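## Task

Remove the black key fob from the drawer of the little wooden box, set it straight on the table surface with nothing underneath it, then close the drawer. The box must stay roughly where it is, turned the same way, and the other item must remain inside the drawer.

## Robot and tools

ROBOT. Two arms, left_arm and right_arm, each on a tilted plate. Both plates hang from one metal frame behind them. For clearance checks, each plate and its half of the frame count as part of that arm. Calibrated bases in the scene frame: left_arm at (+0.048, +0.320, +0.317) m, right_arm at (+0.034, -0.209, +0.317) m. Each arm ends in a parallel gripper. Fingers point along the gripper's +z axis and open and close along its y axis. The reported hand point sits between the finger pads, just under 1 cm behind the tips.

FRAME. A single scene frame is used for all poses. The origin is at table-top height, halfway between the two nominal bases. +z is up, +x reaches out over the table, and +y is toward left_arm. Image left and right do not follow the arm names. Reported positions and orientations can be off by a few centimetres, more at long reach.

ROW FORMAT. Every command row has 16 numbers, even if only one arm moves. The first 8 are for left_arm and the last 8 for right_arm, each as x, y, z, qw, qx, qy, qz, opening. x, y, z is an absolute gripper position in metres. qw..qz is an absolute orientation quaternion, w first. Both are in the scene frame, so each row is a pose, not an offset. Opening runs from -1 (closed, 0 mm) to +1 (fully open, about 87 mm). Reference gaps: -0.5 about 18 mm, 0 about 43 mm, +0.5 about 69 mm. To keep an arm still, resend its last reported position with a fixed quaternion and the opening it should keep. Don't copy back a drifted quaternion.

execute_actions. The argument actions holds at most one entry. An empty list only returns the state, with pictures. An action is {"rows": [...], "steps": n}, with 1 to 15 rows and steps up to 15 (at least 5). Each step lasts 1/30 s, and the last row repeats if steps outnumber rows. Each target must lie within 0.6 m of that arm's last reported position along every gripper axis, or the call is refused and nothing moves. A wait is {"steps": n} with n up to 300, counted from the previous result, and the reply time counts toward it. The result is taken 5 steps before the action finishes, and those steps run afterwards. cameras picks which pictures come back: ["all"], [] or names.

move. target is one 16-number row or a list of up to 15 rows. Each gripper travels in a straight line toward its pose, and both paths finish together. They last at least 0.5 s and are cut off at 10 s. speed is the top speed in m/s, 0.002 to 2.9, default 0.25; turning is capped at twice that in rad/s. Give one value, or one per target. blend, in metres, rounds corners between listed targets; 0 stops at each. blocking=false returns about 0.5 s after the start while the move continues. Paths do not avoid obstacles or the other arm. Fast moves lag and overshoot. Passing close to an arm's own base can flip its shoulder, so route around it. Opening changes happen at the start or on arrival at each target. The result adds a move: line, e.g. done, off_target, moving, held or fault. limits=paced means a pose was clipped; limits=held means steps were withheld. An arm counts as done within 10 mm and 2 degrees.

wait. seconds from 0 to 10. Sends nothing new, and returns early if a move ends. stop brakes a running move, which needs some distance; the fingers keep moving.

zoom_image. camera is one of cam_high, cam_low, cam_left_wrist, cam_right_wrist. region is [x0, y0, x1, y1] in image pixels, with the origin top-left, at most 504x504. All images are 672x504, and you can only zoom a camera included in the latest pictures.

finished_scene. scene is 1 or 2. Its result gives the next task, and later calls in the same reply run in the new scene.

RESULTS. Per arm you get end_effector_position, end_effector_quat_wxyz, grip_measured (on the opening scale), Joint positions (the last number is the gripper from 0 closed to 1 open), Joint velocities ("within noise" when at rest), Joint torques (the first three wrap at ±28 N m), and Hand target, the pose the controller is now heading to. Gripper readings may be off by about 1 mm. Also watch for clearance "too close" notices, MOTOR HOT (75 °C) and OVER-TEMPERATURE FAULT (90 °C), after which that arm folds up and is unusable.

CONTROL BEHAVIOUR. Each step, orientation commands are clipped to 40 degrees from the measured one. Weight and friction can leave the gripper low, short or tilted, and small moves may not happen. Check the pose after each move and correct any tilt. The simulation keeps running while you think.

GRIPPING. At first contact, note grip_measured. Then command about 0.04 below it for a firm hold, or less for a lighter one. Fast closing squeezes harder.

AVOID. Dropping or releasing moving items. Slamming or pushing hard, including pushing the drawer or box out of place. Letting anything leave the table. Any contact or squeeze between the two arms or grippers. Holding loads or stretched poses for long, which heats motors. Driving toward unreachable poses. The box must not be moved or turned, and the other drawer item must stay inside.

Each tool is called after "Request:" as name([rows], argument=value, ...), one row to a line, values as JSON.

## Session

Request:
execute_actions(actions=[], cameras=["all"])

Scene clock: 0.00 s of 6000.00 s.
left_arm: end_effector_position=(+0.0997, +0.1270, +0.2928) grip_measured=+1.000 end_effector_quat_wxyz=(-0.035, +0.687, +0.534, -0.491) | right_arm: end_effector_position=(+0.4544, -0.2631, +0.1802) grip_measured=+1.000 end_effector_quat_wxyz=(+0.210, +0.029, +0.971, -0.113)
Joint positions: left_arm=[-0.98 1.553 0.577 -0.527 0.448 0.878 1] | right_arm=[0.037 1.58 0.906 0.109 0.457 -0.116 1]
Joint velocities: within noise
Joint torques (N m): no reading
Motor temperatures (°C): left_arm=[26 35 37 31 25 28 24] | right_arm=[25 31 31 31 29 29 29]
Heat: left arm: 37 °C; right arm: 31 °C.
Hand target: left_arm +0.1017, +0.1257, +0.2933; -0.031, +0.687, +0.534, -0.491 | right_arm +0.4616, -0.2645, +0.1866; +0.222, +0.034, +0.968, -0.113

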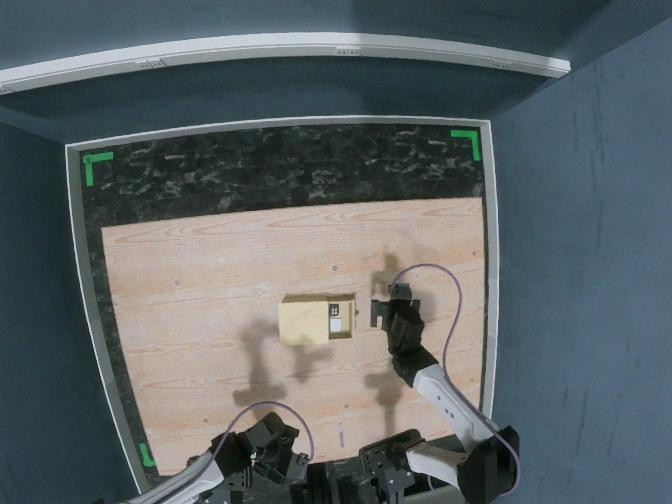

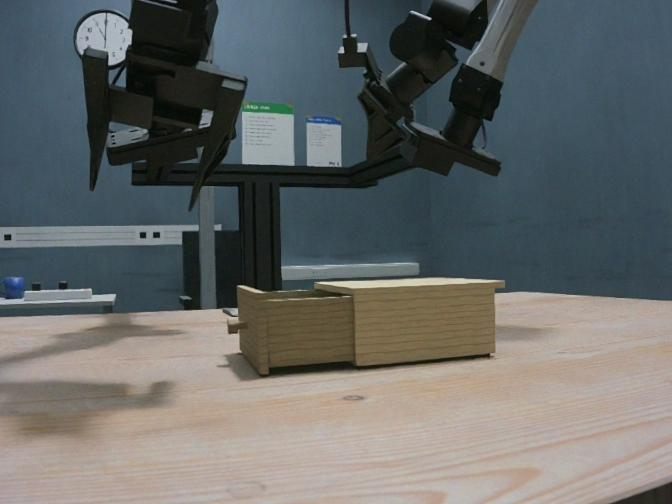

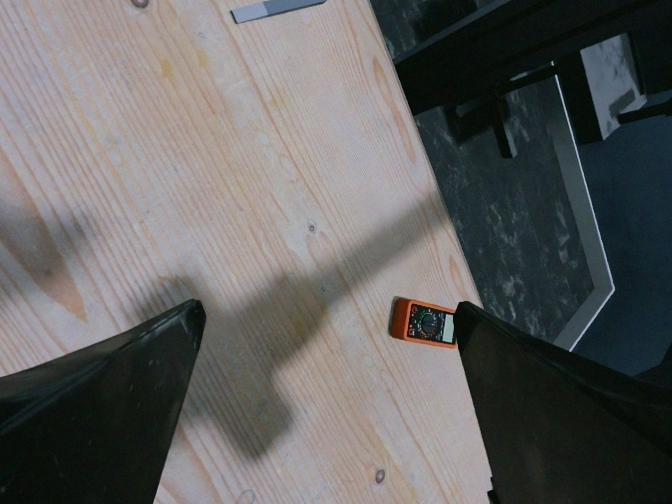

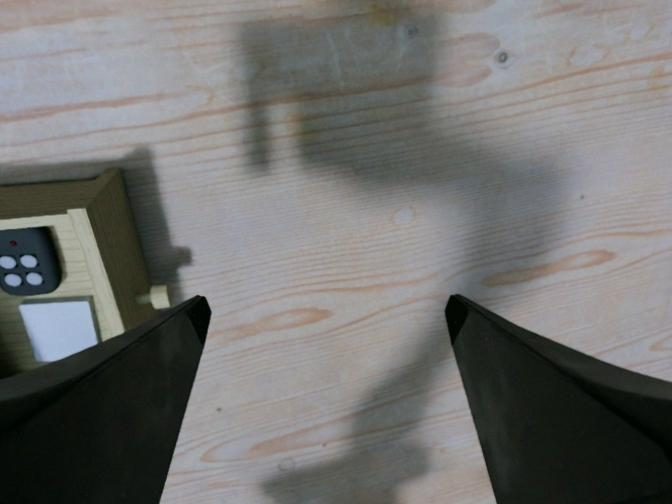

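Request:
zoom_image(camera="cam_high", region=[260, 270, 380, 360])

Request:
zoom_image(camera="cam_low", region=[200, 250, 540, 400])

Request:
zoom_image(camera="cam_right_wrist", region=[0, 140, 220, 380])

Scaled by 4.200 from the camera's 672x504 image, which has a finer 960x720 frame.

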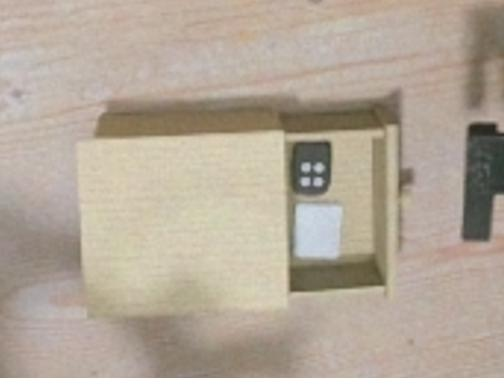

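Scaled by 1.482 from the camera's 672x504 image, which has a finer 960x720 frame.

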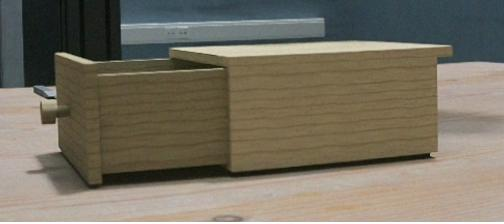

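Scaled by 2.100 from the camera's 672x504 image, which has a finer 960x720 frame.

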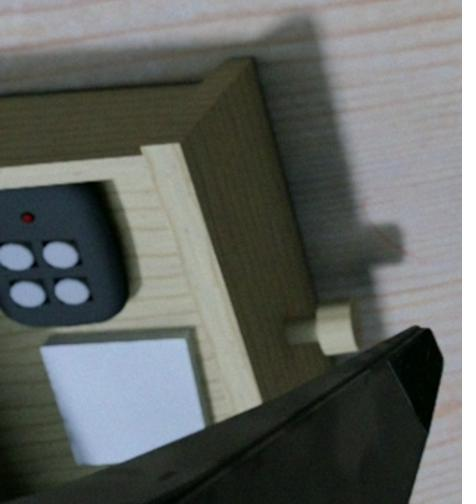

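Request:
zoom_image(camera="cam_low", region=[60, 0, 300, 240])

Request:
zoom_image(camera="cam_high", region=[320, 260, 460, 365])

Scaled by 2.100 from the camera's 672x504 image, which has a finer 960x720 frame.

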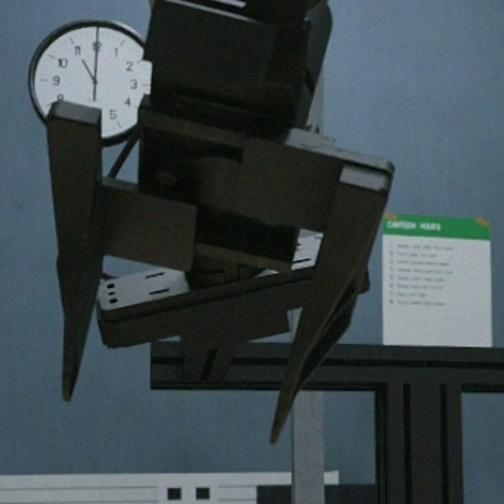

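Scaled by 3.600 from the camera's 672x504 image, which has a finer 960x720 frame.

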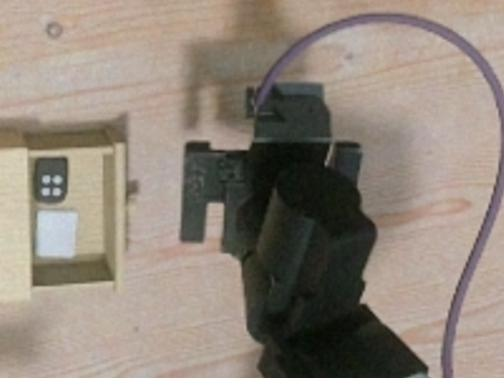

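Request:
move(target=[0.0997, 0.1270, 0.2928, -0.035, 0.687, 0.534, -0.491, 1, 0.42, -0.13, 0.20, 0.2164, 0, 0.9763, 0, 1], speed=0.2)

Scene clock: 4.97 s of 6000.00 s.
left_arm: end_effector_position=(+0.0997, +0.1270, +0.2928) grip_measured=+1.000 end_effector_quat_wxyz=(-0.035, +0.687, +0.534, -0.491) | right_arm: end_effector_position=(+0.4178, -0.1290, +0.1931) grip_measured=+1.000 end_effector_quat_wxyz=(+0.208, -0.009, +0.978, +0.001)
Joint positions: left_arm=[-0.98 1.553 0.577 -0.527 0.448 0.878 1] | right_arm=[0.358 1.58 0.821 0.088 0.48 0.071 1]
Joint velocities: within noise
Joint torques (N m): left_arm=[-3.19 -4.08 3.77 0.42 0.53 0.18] | right_arm=[4.1 -8.38 4.36 0.88 0.12 -0.04]
Motor temperatures (°C): left_arm=[26 36 38 31 25 28 24] | right_arm=[25 32 32 31 29 29 29]
Heat: left arm: 38 °C; right arm: 32 °C.
Hand target: left_arm +0.0997, +0.1270, +0.2927; -0.035, +0.687, +0.534, -0.491 | right_arm +0.4200, -0.1300, +0.1998; +0.216, +0.000, +0.976, +0.000
Off the commanded pose: left_arm 0.000 m, 0 deg | right_arm 0.007 m, 1 deg.
Kept back: nothing.
move: done
camera_calibration:
cam_right_wrist: T_world_to_cam=[[0.037772, -0.999254, 0.00802364, -0.147996], [-0.89584, -0.030303, 0.443343, 0.304436], [-0.442769, -0.0239338, -0.896316, 0.491448], [0, 0, 0, 1]] pos_world=[0.495914, -0.126898, 0.306711]

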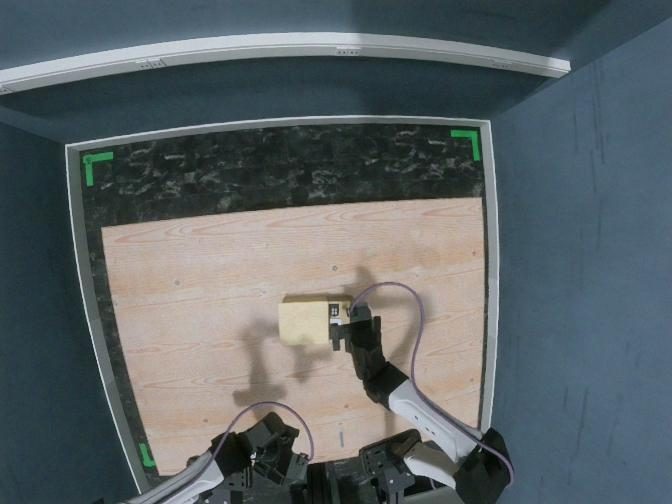

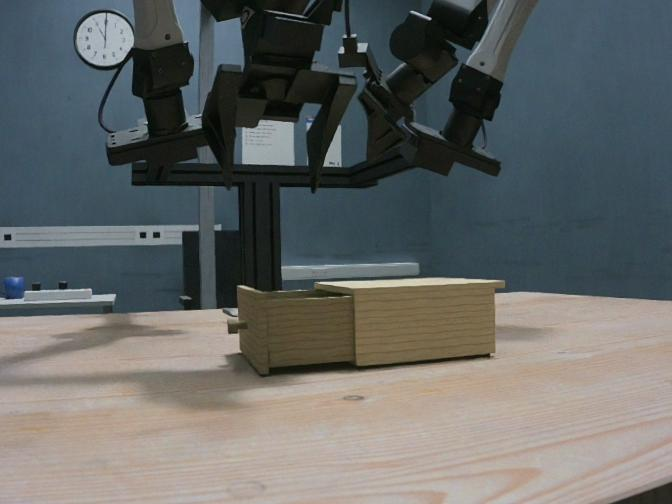

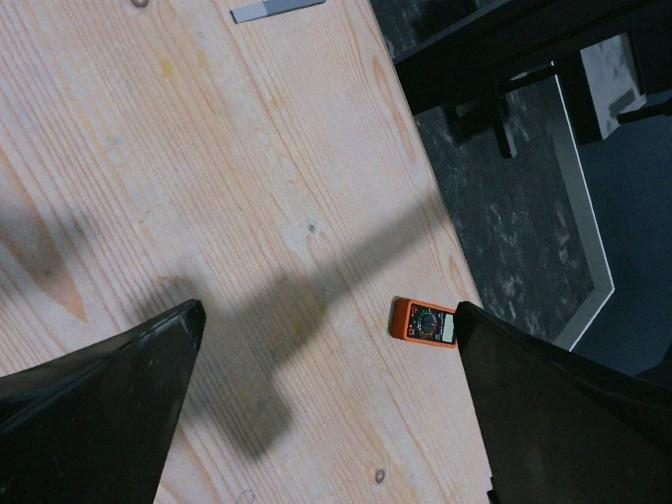

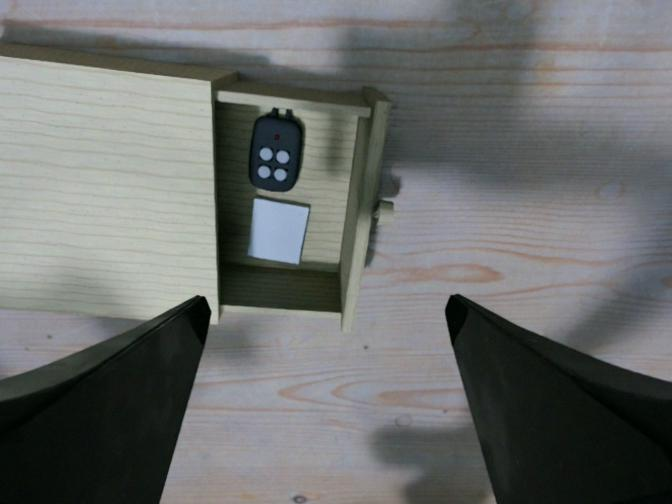

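Request:
zoom_image(camera="cam_right_wrist", region=[180, 60, 420, 345])

Scaled by 1.768 from the camera's 672x504 image, which has a finer 960x720 frame.

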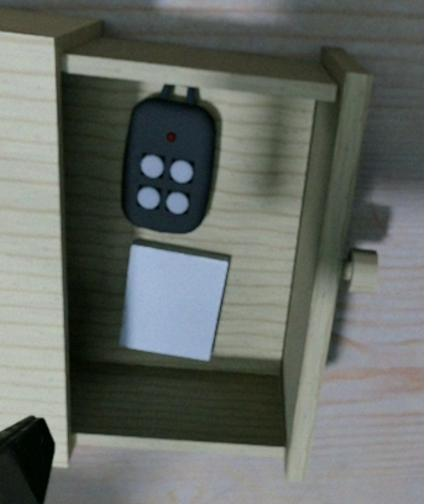

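Request:
move(target=[0.0997, 0.1270, 0.2928, -0.035, 0.687, 0.534, -0.491, 1, 0.410, -0.1815, 0.13, 0, 0.0305, 0.9995, 0, 1], speed=0.2)

Scene clock: 11.97 s of 6000.00 s.
left_arm: end_effector_position=(+0.0997, +0.1270, +0.2928) grip_measured=+1.000 end_effector_quat_wxyz=(-0.035, +0.687, +0.534, -0.491) | right_arm: end_effector_position=(+0.4080, -0.1817, +0.1338) grip_measured=+1.000 end_effector_quat_wxyz=(+0.004, +0.024, +1.000, -0.003)
Joint positions: left_arm=[-0.98 1.553 0.577 -0.527 0.448 0.878 1] | right_arm=[0.115 1.862 1.204 -0.384 0.299 0.105 1]
Joint velocities: within noise
Joint torques (N m): left_arm=[-3.17 -4.08 3.79 0.42 0.52 0.17] | right_arm=[2.52 -7.01 6.41 0.12 -0.02 -0.07]
Motor temperatures (°C): left_arm=[26 36 38 31 25 28 24] | right_arm=[26 33 32 32 28 29 29]
Heat: left arm: 38 °C; right arm: 33 °C.
Hand target: left_arm +0.0997, +0.1270, +0.2927; -0.035, +0.687, +0.534, -0.491 | right_arm +0.4099, -0.1816, +0.1300; +0.000, +0.031, +1.000, +0.000
Off the commanded pose: left_arm 0.000 m, 0 deg | right_arm 0.004 m, 1 deg.
Kept back: nothing.
move: done
camera_calibration:
cam_right_wrist: T_world_to_cam=[[-0.0275684, -0.999613, 0.00374574, -0.172671], [-0.644828, 0.0206468, 0.764048, 0.184298], [-0.76383, 0.0186482, -0.645148, 0.537905], [0, 0, 0, 1]] pos_world=[0.524948, -0.186441, 0.206863]

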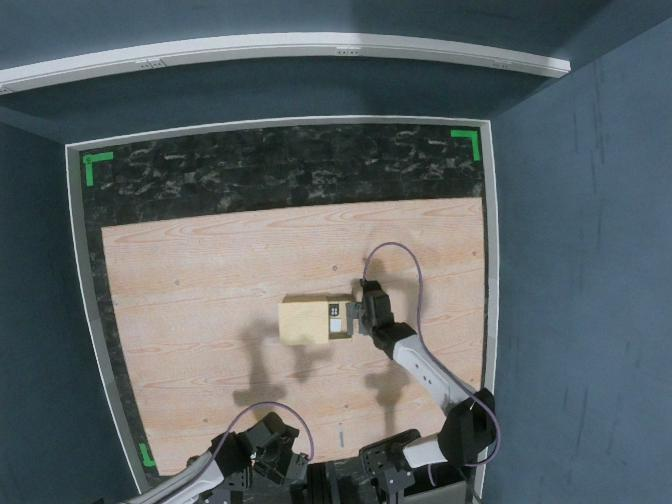

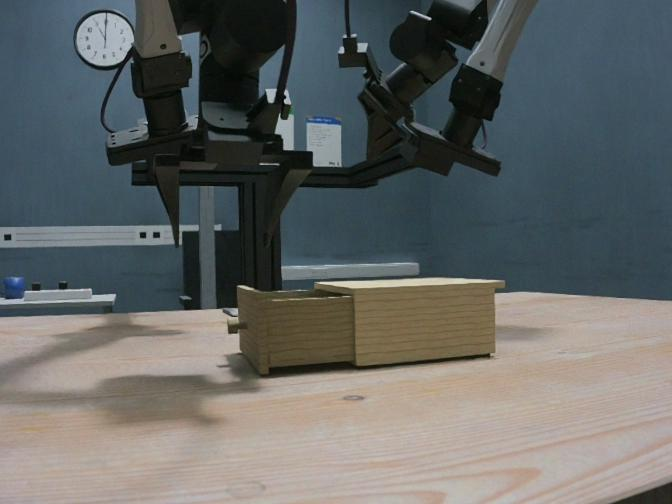

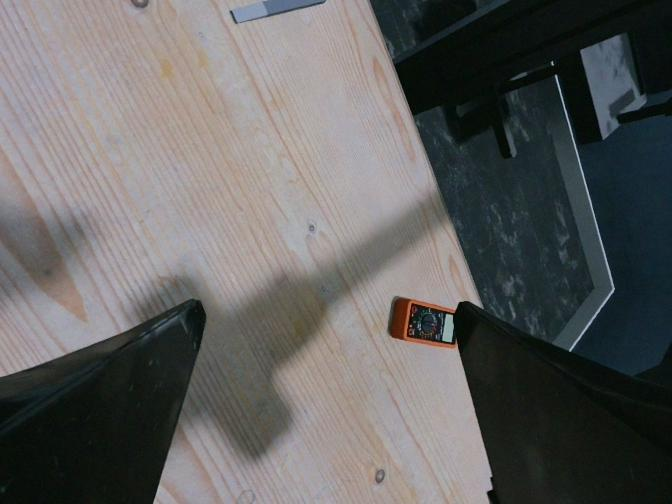

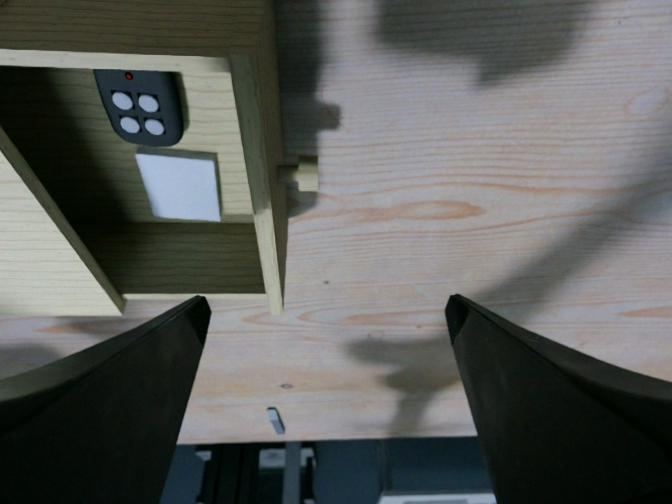

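Request:
move([
  [0.0997, 0.1270, 0.2928, -0.035, 0.687, 0.534, -0.491, 1, 0.412, -0.1815, 0.037, 0, 0.0305, 0.9995, 0, 1],
  [0.0997, 0.1270, 0.2928, -0.035, 0.687, 0.534, -0.491, 1, 0.410, -0.214, 0.037, 0, 0.0305, 0.9995, 0, 1],
], speed=[0.15, 0.05])

Scene clock: 14.07 s of 6000.00 s.
left_arm: end_effector_position=(+0.0997, +0.1270, +0.2928) grip_measured=+1.000 end_effector_quat_wxyz=(-0.035, +0.687, +0.534, -0.491) | right_arm: end_effector_position=(+0.4018, -0.1986, +0.0374) grip_measured=+1.000 end_effector_quat_wxyz=(-0.014, +0.030, +0.999, +0.018)
Joint positions: left_arm=[-0.98 1.553 0.577 -0.527 0.448 0.878 1] | right_arm=[-0.013 2.157 1.304 -0.198 0.191 0.011 1]
Joint velocities: within noise
Joint torques (N m): left_arm=[-3.21 -4.05 3.75 0.42 0.54 0.18] | right_arm=[1.21 -9.68 3.37 0.35 0.24 -0.4]
Motor temperatures (°C): left_arm=[26 36 38 31 25 28 24] | right_arm=[26 33 32 31 28 29 29]
Heat: left arm: 38 °C; right arm: 33 °C.
Hand target: left_arm +0.0997, +0.1270, +0.2927; -0.035, +0.687, +0.534, -0.491 | right_arm +0.4098, -0.2139, +0.0374; -0.001, +0.031, +1.000, +0.000
Off the commanded pose: left_arm 0.000 m, 0 deg | right_arm 0.017 m, 3 deg.
Kept back: nothing.
move: off_target (right_arm)
camera_calibration:
cam_right_wrist: T_world_to_cam=[[-0.0395047, -0.998483, -0.038365, -0.182772], [-0.616389, -0.00586794, 0.78742, 0.236693], [-0.78645, 0.0547546, -0.615222, 0.486286], [0, 0, 0, 1]] pos_world=[0.521114, -0.207732, 0.105785]

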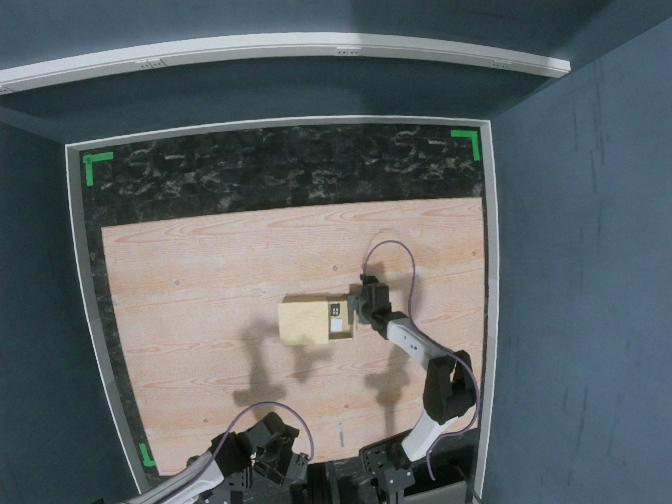

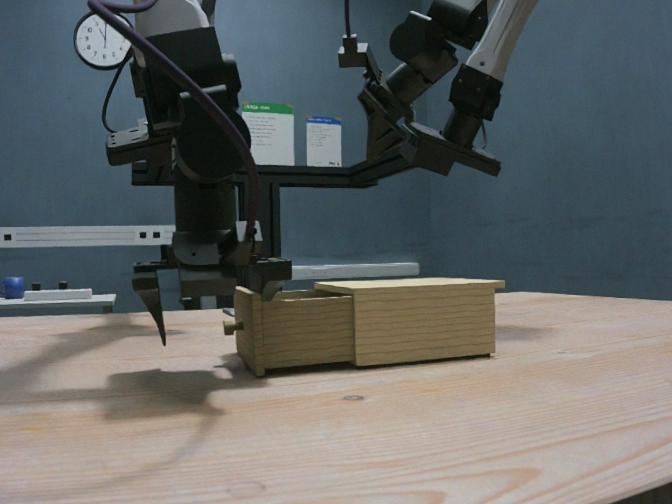

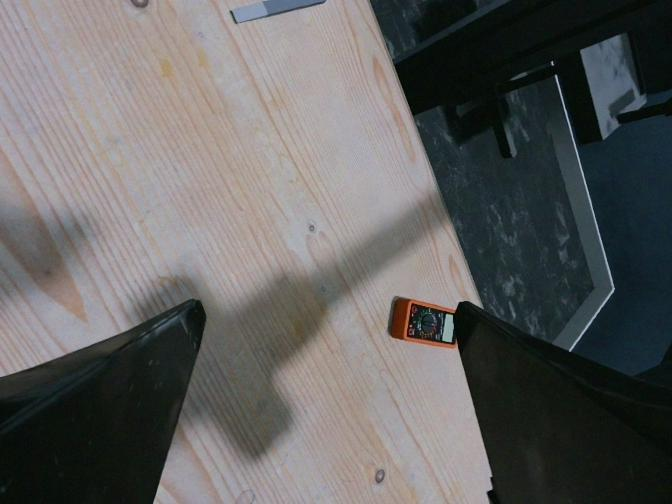

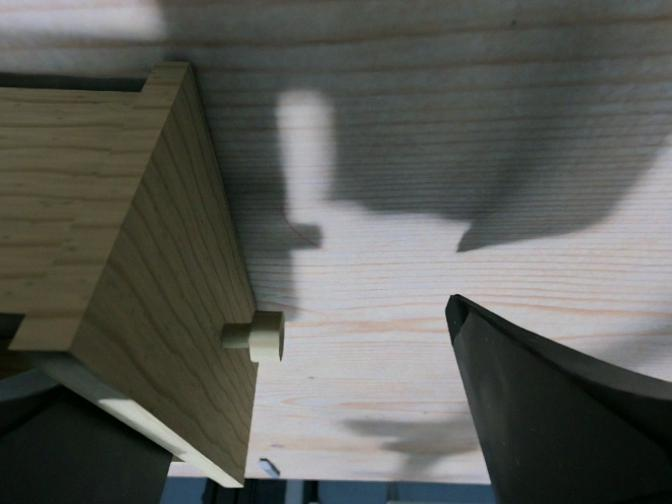

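Request:
move(target=[0.0997, 0.1270, 0.2928, -0.035, 0.687, 0.534, -0.491, 1, 0.410, -0.228, 0.037, 0, 0.0305, 0.9995, 0, 1], speed=0.04, cameras=["cam_low", "cam_right_wrist", "cam_high"])

Scene clock: 15.33 s of 6000.00 s.
left_arm: end_effector_position=(+0.0997, +0.1270, +0.2928) grip_measured=+1.000 end_effector_quat_wxyz=(-0.035, +0.687, +0.534, -0.491) | right_arm: end_effector_position=(+0.4008, -0.2084, +0.0349) grip_measured=+1.000 end_effector_quat_wxyz=(-0.015, +0.031, +0.999, +0.025)
Joint positions: left_arm=[-0.98 1.553 0.577 -0.527 0.448 0.878 1] | right_arm=[-0.044 2.157 1.304 -0.196 0.163 -0.014 1]
Joint velocities: within noise
Joint torques (N m): left_arm=[-3.21 -4.1 3.78 0.43 0.53 0.18] | right_arm=[0.81 -10.36 3.19 0.3 0.37 -0.39]
Motor temperatures (°C): left_arm=[26 36 38 31 25 28 24] | right_arm=[26 33 32 31 28 29 29]
Heat: left arm: 38 °C; right arm: 33 °C.
Hand target: left_arm +0.0997, +0.1270, +0.2927; -0.035, +0.687, +0.534, -0.491 | right_arm +0.4097, -0.2278, +0.0374; -0.001, +0.031, +1.000, +0.000
Off the commanded pose: left_arm 0.000 m, 0 deg | right_arm 0.022 m, 3 deg.
Kept back: nothing.
move: off_target (right_arm)
camera_calibration:
cam_right_wrist: T_world_to_cam=[[-0.041093, -0.997831, -0.0514214, -0.191461], [-0.615113, -0.0152913, 0.788291, 0.235583], [-0.787367, 0.0640232, -0.613151, 0.486776], [0, 0, 0, 1]] pos_world=[0.520314, -0.218608, 0.102914]
Images, in order (width x height): cam_high 672x504, cam_low 672x504, cam_right_wrist 672x504.

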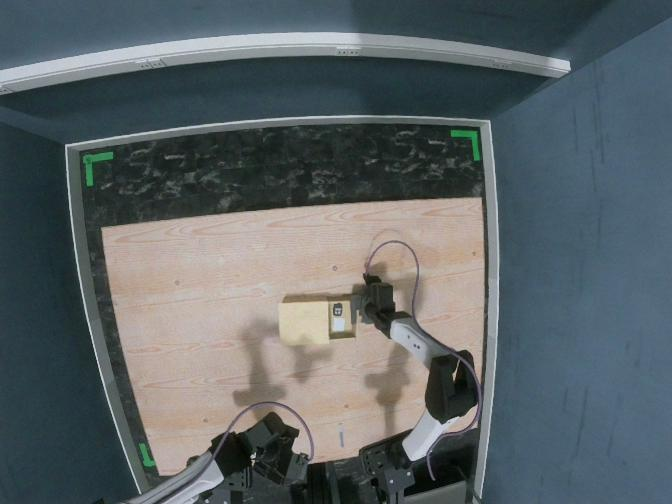

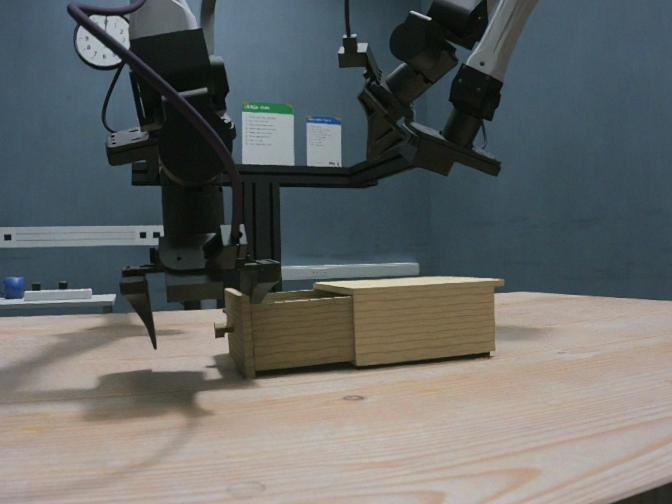

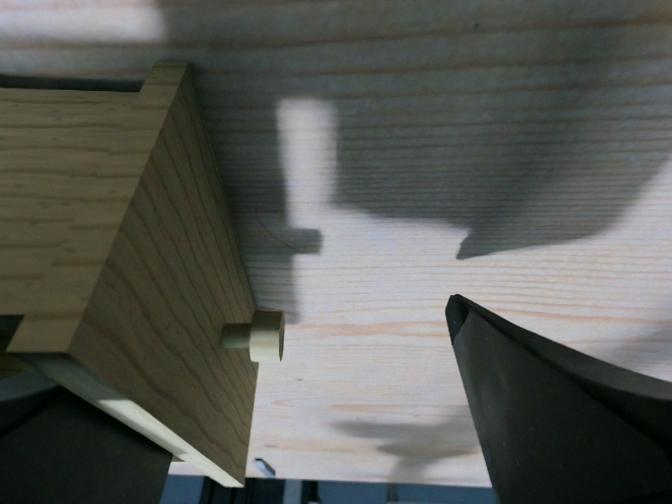

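Request:
move(target=[0.0997, 0.1270, 0.2928, -0.035, 0.687, 0.534, -0.491, 1, 0.410, -0.240, 0.040, 0, 0.0305, 0.9995, 0, 1], speed=0.05, cameras=["cam_low"])

Scene clock: 16.27 s of 6000.00 s.
left_arm: end_effector_position=(+0.0997, +0.1270, +0.2928) grip_measured=+1.000 end_effector_quat_wxyz=(-0.035, +0.687, +0.534, -0.491) | right_arm: end_effector_position=(+0.3997, -0.2146, +0.0333) grip_measured=+1.000 end_effector_quat_wxyz=(-0.016, +0.031, +0.999, +0.033)
Joint positions: left_arm=[-0.98 1.553 0.577 -0.527 0.448 0.878 1] | right_arm=[-0.067 2.157 1.304 -0.196 0.135 -0.032 1]
Joint velocities: within noise
Joint torques (N m): left_arm=[-3.17 -4.12 3.74 0.43 0.53 0.19] | right_arm=[0.24 -11.58 2.89 0.18 0.46 -0.5]
Motor temperatures (°C): left_arm=[26 36 38 31 25 28 24] | right_arm=[26 33 32 31 28 29 29]
Heat: left arm: 38 °C; right arm: 33 °C.
Hand target: left_arm +0.0997, +0.1270, +0.2927; -0.035, +0.687, +0.534, -0.491 | right_arm +0.4095, -0.2396, +0.0402; -0.001, +0.031, +1.000, +0.000
Off the commanded pose: left_arm 0.000 m, 0 deg | right_arm 0.028 m, 4 deg.
Kept back: nothing.
move: off_target (right_arm)
Images, in order (width x height): cam_low 672x504.

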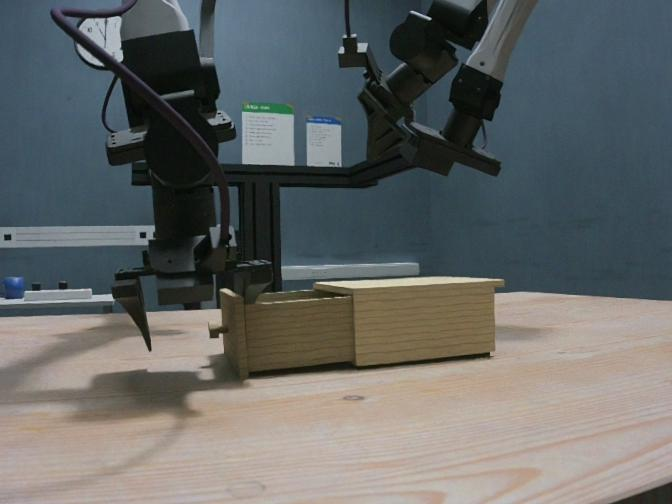

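Request:
move(target=[0.0997, 0.1270, 0.2928, -0.035, 0.687, 0.534, -0.491, 1, 0.412, -0.254, 0.043, 0, 0.0305, 0.9995, 0, 1], speed=0.05, cameras=["cam_low", "cam_high"])

Scene clock: 19.23 s of 6000.00 s.
left_arm: end_effector_position=(+0.0997, +0.1270, +0.2928) grip_measured=+1.000 end_effector_quat_wxyz=(-0.035, +0.687, +0.534, -0.491) | right_arm: end_effector_position=(+0.3966, -0.2340, +0.0302) grip_measured=+1.000 end_effector_quat_wxyz=(-0.019, +0.031, +0.999, +0.026)
Joint positions: left_arm=[-0.98 1.553 0.577 -0.527 0.448 0.878 1] | right_arm=[-0.109 2.157 1.304 -0.196 0.129 -0.068 1]
Joint velocities: within noise
Joint torques (N m): left_arm=[-3.19 -4.03 3.77 0.43 0.53 0.18] | right_arm=[0.92 -12.72 3.58 0.06 0.39 -0.38]
Motor temperatures (°C): left_arm=[26 37 38 31 25 28 24] | right_arm=[25 34 32 31 28 29 29]
Heat: left arm: 38 °C; right arm: 34 °C.
Hand target: left_arm +0.0997, +0.1270, +0.2927; -0.035, +0.687, +0.534, -0.491 | right_arm +0.4115, -0.2536, +0.0428; -0.001, +0.031, +1.000, +0.000
Off the commanded pose: left_arm 0.000 m, 0 deg | right_arm 0.028 m, 4 deg.
Kept back: nothing.
move: off_target (right_arm)
Images, in order (width x height): cam_high 672x504, cam_low 672x504.

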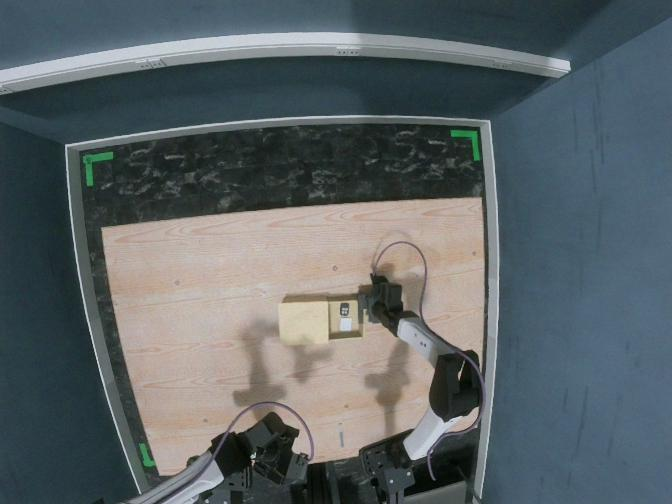

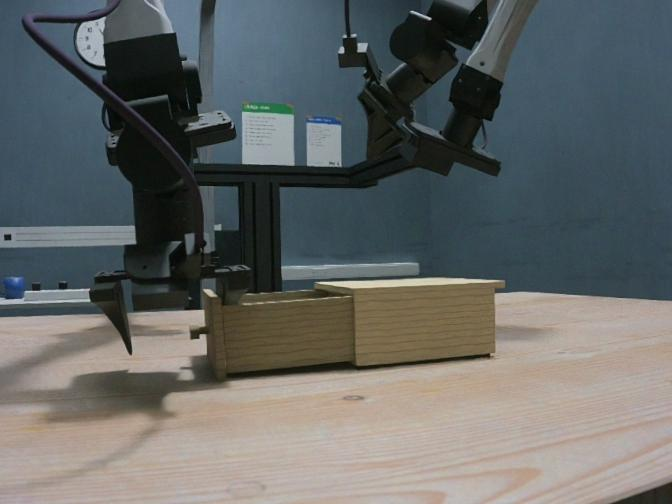

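Request:
move([
  [0.0997, 0.1270, 0.2928, -0.035, 0.687, 0.534, -0.491, 1, 0.404, -0.233, 0.07, 0, 0.0305, 0.9995, 0, 1],
  [0.0997, 0.1270, 0.2928, -0.035, 0.687, 0.534, -0.491, 1, 0.41, -0.22, 0.12, 0, 0.0305, 0.9995, 0, 1],
  [0.0997, 0.1270, 0.2928, -0.035, 0.687, 0.534, -0.491, 1, 0.432, -0.12, 0.13, 0, 0.0305, 0.9995, 0, 0.3],
], speed=[0.1, 0.2, 0.2], blend=[0.01, 0.02, 0])

Scene clock: 21.87 s of 6000.00 s.
left_arm: end_effector_position=(+0.0997, +0.1270, +0.2928) grip_measured=+1.000 end_effector_quat_wxyz=(-0.035, +0.687, +0.534, -0.491) | right_arm: end_effector_position=(+0.4280, -0.1208, +0.1331) grip_measured=+0.300 end_effector_quat_wxyz=(-0.001, +0.026, +1.000, +0.006)
Joint positions: left_arm=[-0.98 1.553 0.577 -0.527 0.448 0.878 1] | right_arm=[0.25 1.993 1.384 -0.48 0.346 0.237 0.65]
Joint velocities: within noise
Joint torques (N m): left_arm=[-3.18 -4.07 3.75 0.42 0.53 0.18] | right_arm=[4.68 -7.53 7.28 0.11 0.11 -0.03]
Motor temperatures (°C): left_arm=[26 37 38 31 25 28 24] | right_arm=[26 35 32 31 28 29 29]
Heat: left arm: 38 °C; right arm: 35 °C.
Hand target: left_arm +0.0997, +0.1270, +0.2927; -0.035, +0.687, +0.534, -0.491 | right_arm +0.4319, -0.1200, +0.1300; +0.000, +0.030, +1.000, +0.000
Off the commanded pose: left_arm 0.000 m, 0 deg | right_arm 0.005 m, 1 deg.
Kept back: nothing.
move: done
camera_calibration:
cam_right_wrist: T_world_to_cam=[[-0.0319227, -0.999405, -0.0130439, -0.107133], [-0.637212, 0.0102957, 0.77062, 0.191012], [-0.770027, 0.032912, -0.637161, 0.554844], [0, 0, 0, 1]] pos_world=[0.54554, -0.127297, 0.20493]

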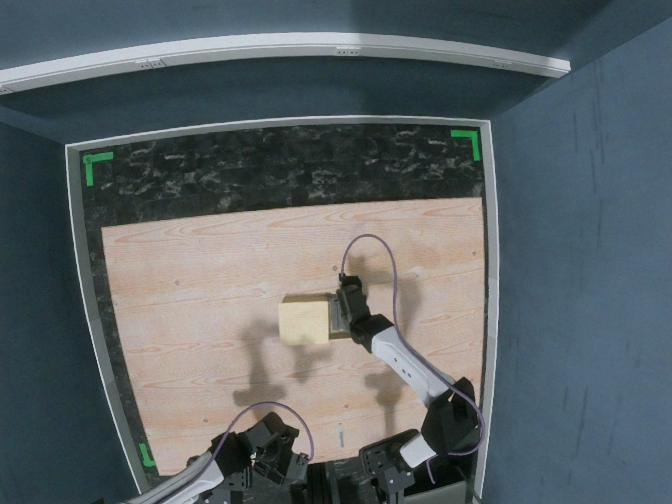

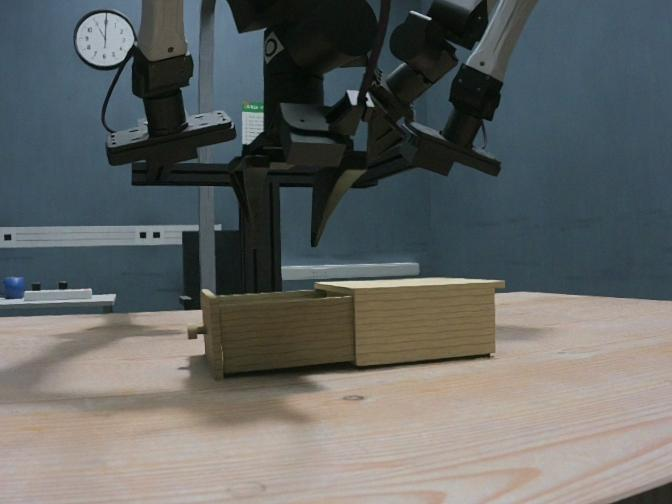

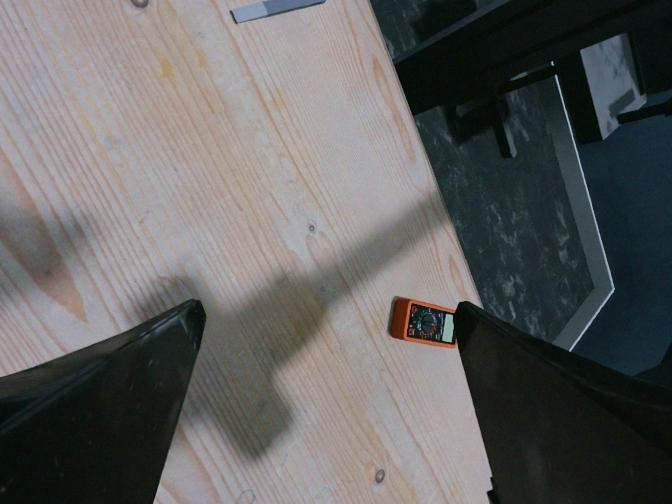

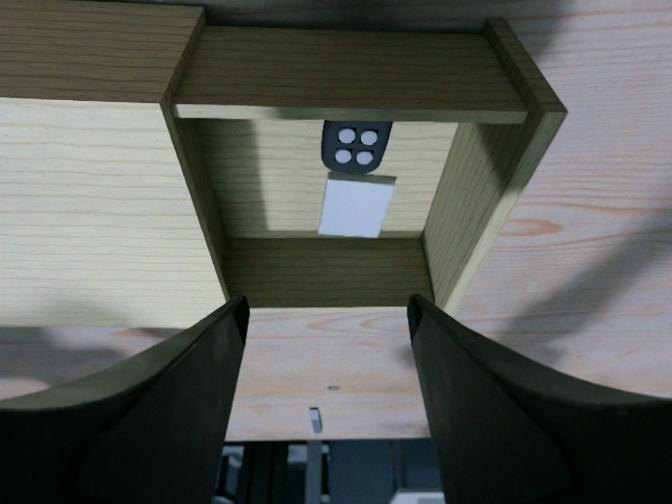

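Request:
zoom_image(camera="cam_low", region=[210, 90, 390, 270])

Request:
zoom_image(camera="cam_right_wrist", region=[100, 80, 600, 500])

Scaled by 2.800 from the camera's 672x504 image, which has a finer 960x720 frame.

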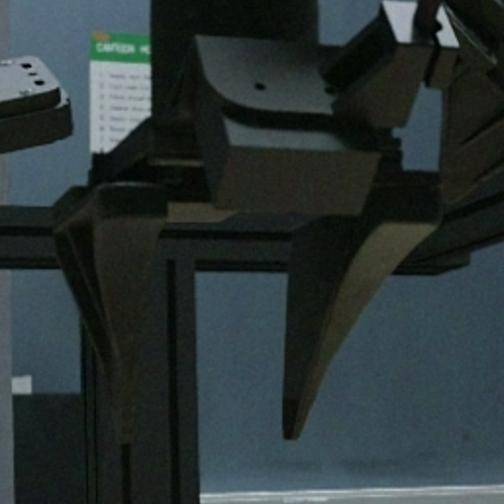

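Scaled by 1.008 from the camera's 672x504 image, which has a finer 960x720 frame.

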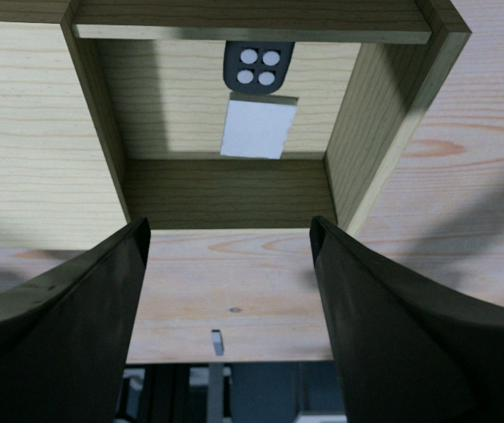

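Request:
move(target=[0.0997, 0.1270, 0.2928, -0.035, 0.687, 0.534, -0.491, 1, 0.431, -0.127, 0.036, 0, 0.0305, 0.9995, 0, 0.25], speed=0.12, cameras=["cam_low", "cam_right_wrist"])

Scene clock: 25.63 s of 6000.00 s.
left_arm: end_effector_position=(+0.0997, +0.1270, +0.2928) grip_measured=+1.000 end_effector_quat_wxyz=(-0.035, +0.687, +0.534, -0.491) | right_arm: end_effector_position=(+0.4250, -0.1263, +0.0424) grip_measured=+0.250 end_effector_quat_wxyz=(-0.008, +0.028, +1.000, -0.003)
Joint positions: left_arm=[-0.98 1.553 0.577 -0.527 0.448 0.878 1] | right_arm=[0.172 2.255 1.47 -0.298 0.325 0.172 0.625]
Joint velocities: within noise
Joint torques (N m): left_arm=[-3.18 -4.12 3.79 0.44 0.53 0.19] | right_arm=[3.7 -8.06 5.41 0.32 -0.11 -0.24]
Motor temperatures (°C): left_arm=[27 37 39 30 25 28 24] | right_arm=[26 35 32 31 28 29 29]
Heat: left arm: 39 °C; right arm: 35 °C.
Hand target: left_arm +0.0997, +0.1270, +0.2927; -0.035, +0.687, +0.534, -0.491 | right_arm +0.4309, -0.1270, +0.0363; +0.000, +0.030, +1.000, +0.000
Off the commanded pose: left_arm 0.000 m, 0 deg | right_arm 0.009 m, 1 deg.
Kept back: nothing.
move: done
camera_calibration:
cam_right_wrist: T_world_to_cam=[[-0.0348182, -0.999382, 0.00489478, -0.113356], [-0.626198, 0.0256332, 0.779242, 0.25602], [-0.778886, 0.0240667, -0.626704, 0.497058], [0, 0, 0, 1]] pos_world=[0.543524, -0.131811, 0.112561]
Images, in order (width x height): cam_low 672x504, cam_right_wrist 672x504.

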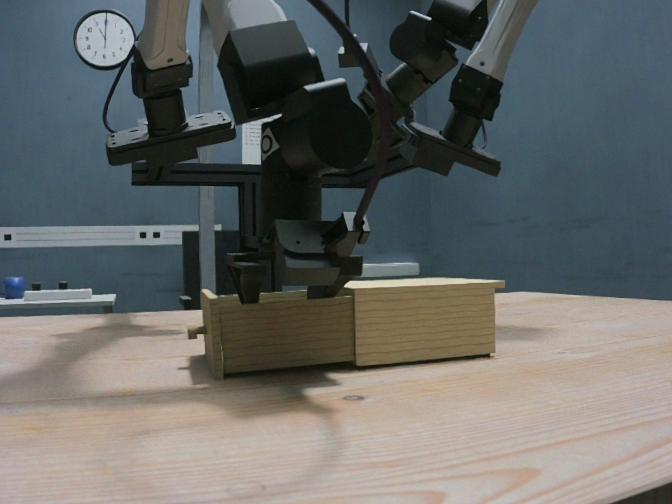

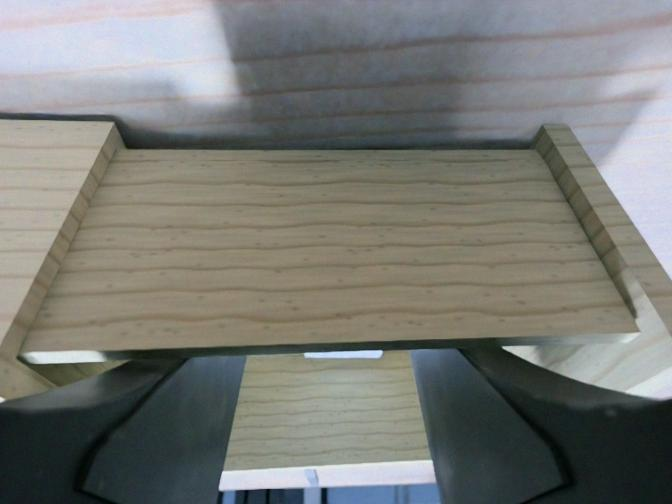

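Request:
move(target=[0.0997, 0.1270, 0.2928, -0.035, 0.687, 0.534, -0.491, 1, 0.433, -0.1275, 0.018, 0, 0.0305, 0.9995, 0, 0.25], speed=0.06, cameras=["cam_low"])

Scene clock: 26.57 s of 6000.00 s.
left_arm: end_effector_position=(+0.0997, +0.1270, +0.2928) grip_measured=+1.000 end_effector_quat_wxyz=(-0.035, +0.687, +0.534, -0.491) | right_arm: end_effector_position=(+0.4170, -0.1237, +0.0341) grip_measured=+0.250 end_effector_quat_wxyz=(-0.025, +0.017, +1.000, -0.002)
Joint positions: left_arm=[-0.98 1.553 0.577 -0.527 0.448 0.878 1] | right_arm=[0.171 2.292 1.497 -0.324 0.317 0.161 0.625]
Joint velocities: within noise
Joint torques (N m): left_arm=[-3.23 -4.11 3.73 0.42 0.54 0.17] | right_arm=[2.55 -6.69 6.42 0.7 -0.05 -0.26]
Motor temperatures (°C): left_arm=[27 37 39 30 25 28 24] | right_arm=[26 35 32 31 28 29 29]
Heat: left arm: 39 °C; right arm: 35 °C.
Hand target: left_arm +0.0997, +0.1270, +0.2927; -0.035, +0.687, +0.534, -0.491 | right_arm +0.4324, -0.1282, +0.0197; +0.000, +0.030, +1.000, +0.000
Off the commanded pose: left_arm 0.000 m, 0 deg | right_arm 0.023 m, 3 deg.
Kept back: nothing.
move: off_target (right_arm)
Images, in order (width x height): cam_low 672x504.

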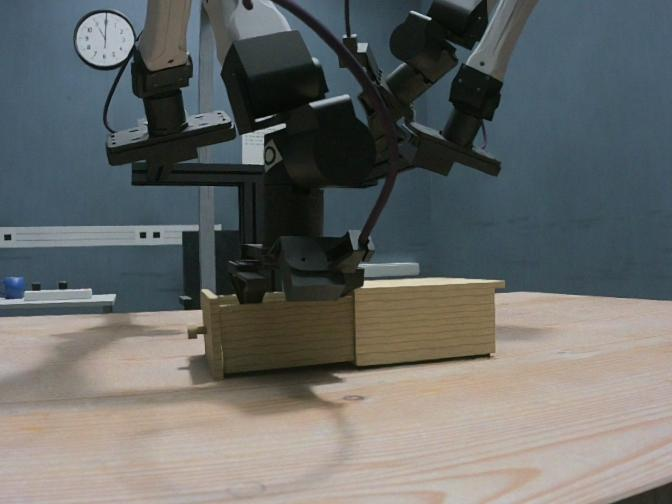

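Request:
wait(seconds=0.1)

Request:
zoom_image(camera="cam_low", region=[180, 200, 400, 400])

Scene clock: 27.40 s of 6000.00 s.
left_arm: end_effector_position=(+0.0997, +0.1270, +0.2928) grip_measured=+1.000 end_effector_quat_wxyz=(-0.035, +0.687, +0.534, -0.491) | right_arm: end_effector_position=(+0.4169, -0.1237, +0.0341) grip_measured=+0.250 end_effector_quat_wxyz=(-0.025, +0.017, +1.000, -0.002)
Joint positions: left_arm=[-0.98 1.553 0.577 -0.527 0.448 0.878 1] | right_arm=[0.171 2.292 1.497 -0.324 0.317 0.161 0.625]
Joint velocities: within noise
Joint torques (N m): left_arm=[-3.19 -4.1 3.75 0.43 0.53 0.18] | right_arm=[2.48 -6.65 6.53 0.74 -0.05 -0.26]
Motor temperatures (°C): left_arm=[27 37 39 30 25 28 24] | right_arm=[26 35 32 31 28 29 29]
Heat: left arm: 39 °C; right arm: 35 °C.
Hand target: left_arm +0.0997, +0.1270, +0.2927; -0.035, +0.687, +0.534, -0.491 | right_arm +0.4323, -0.1282, +0.0197; +0.000, +0.030, +1.000, +0.000
Off the commanded pose: left_arm 0.000 m, 0 deg | right_arm 0.023 m, 3 deg.
Steps of this call (1-25: nothing new was sent). Readings (end_effector_position of left_arm | right_arm):
1: (+0.0997, +0.1270, +0.2928) | (+0.4170, -0.1237, +0.0341)
2: (+0.0997, +0.1270, +0.2928) | (+0.4170, -0.1237, +0.0341)
4: (+0.0997, +0.1270, +0.2928) | (+0.4169, -0.1237, +0.0341)
8: (+0.0997, +0.1270, +0.2928) | (+0.4169, -0.1237, +0.0341)
25: the state above
camera_calibration:
cam_right_wrist: T_world_to_cam=[[-0.0126466, -0.999918, 0.00187926, -0.120273], [-0.598395, 0.00907398, 0.80115, 0.242923], [-0.801101, 0.00900728, -0.598461, 0.491945], [0, 0, 0, 1]] pos_world=[0.537941, -0.126898, 0.100018]

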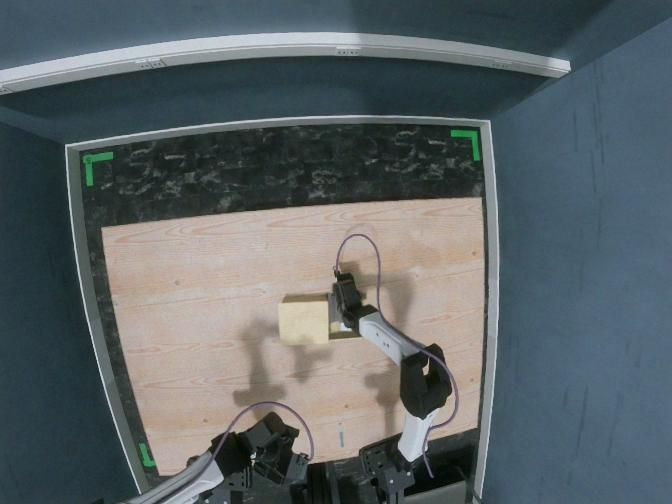

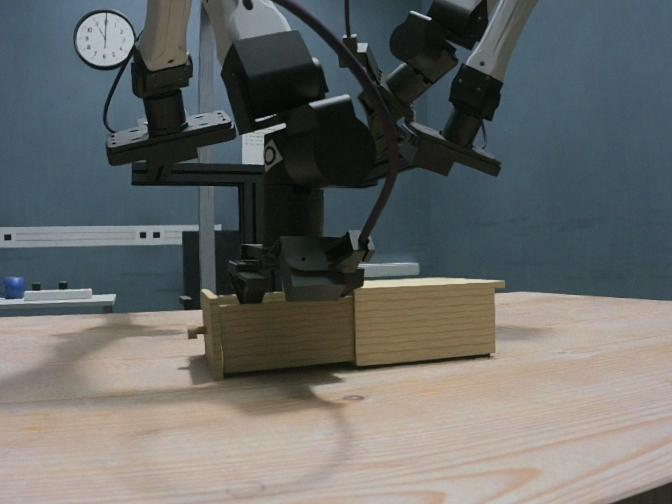

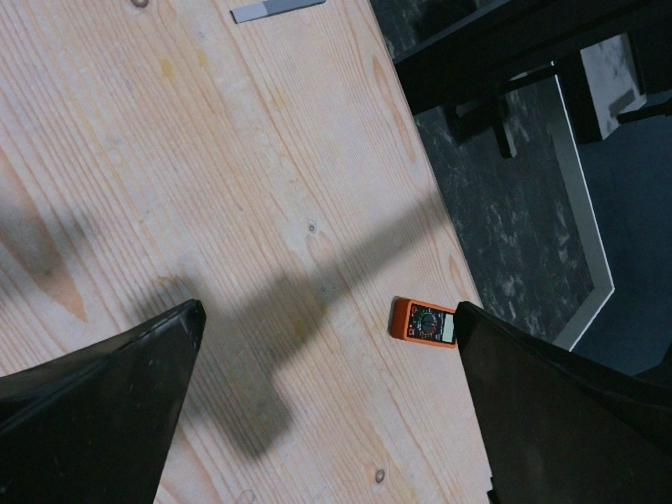

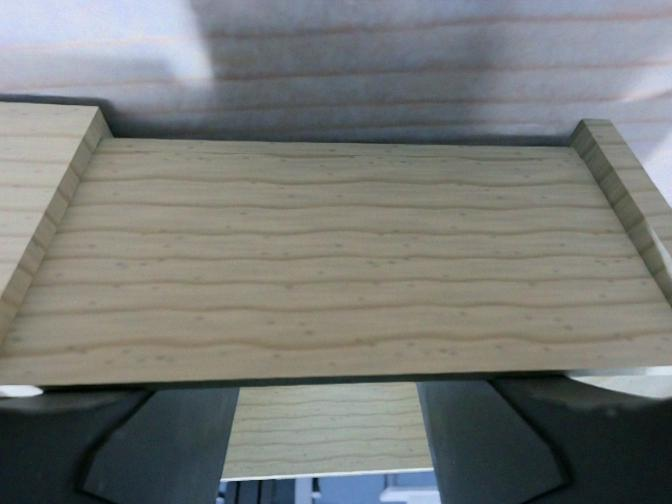

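Scaled by 2.291 from the camera's 672x504 image, which has a finer 960x720 frame.

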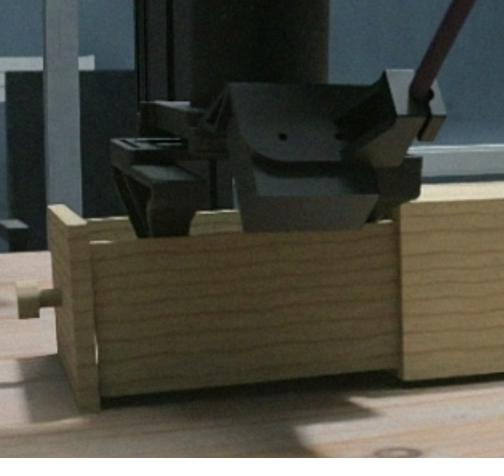

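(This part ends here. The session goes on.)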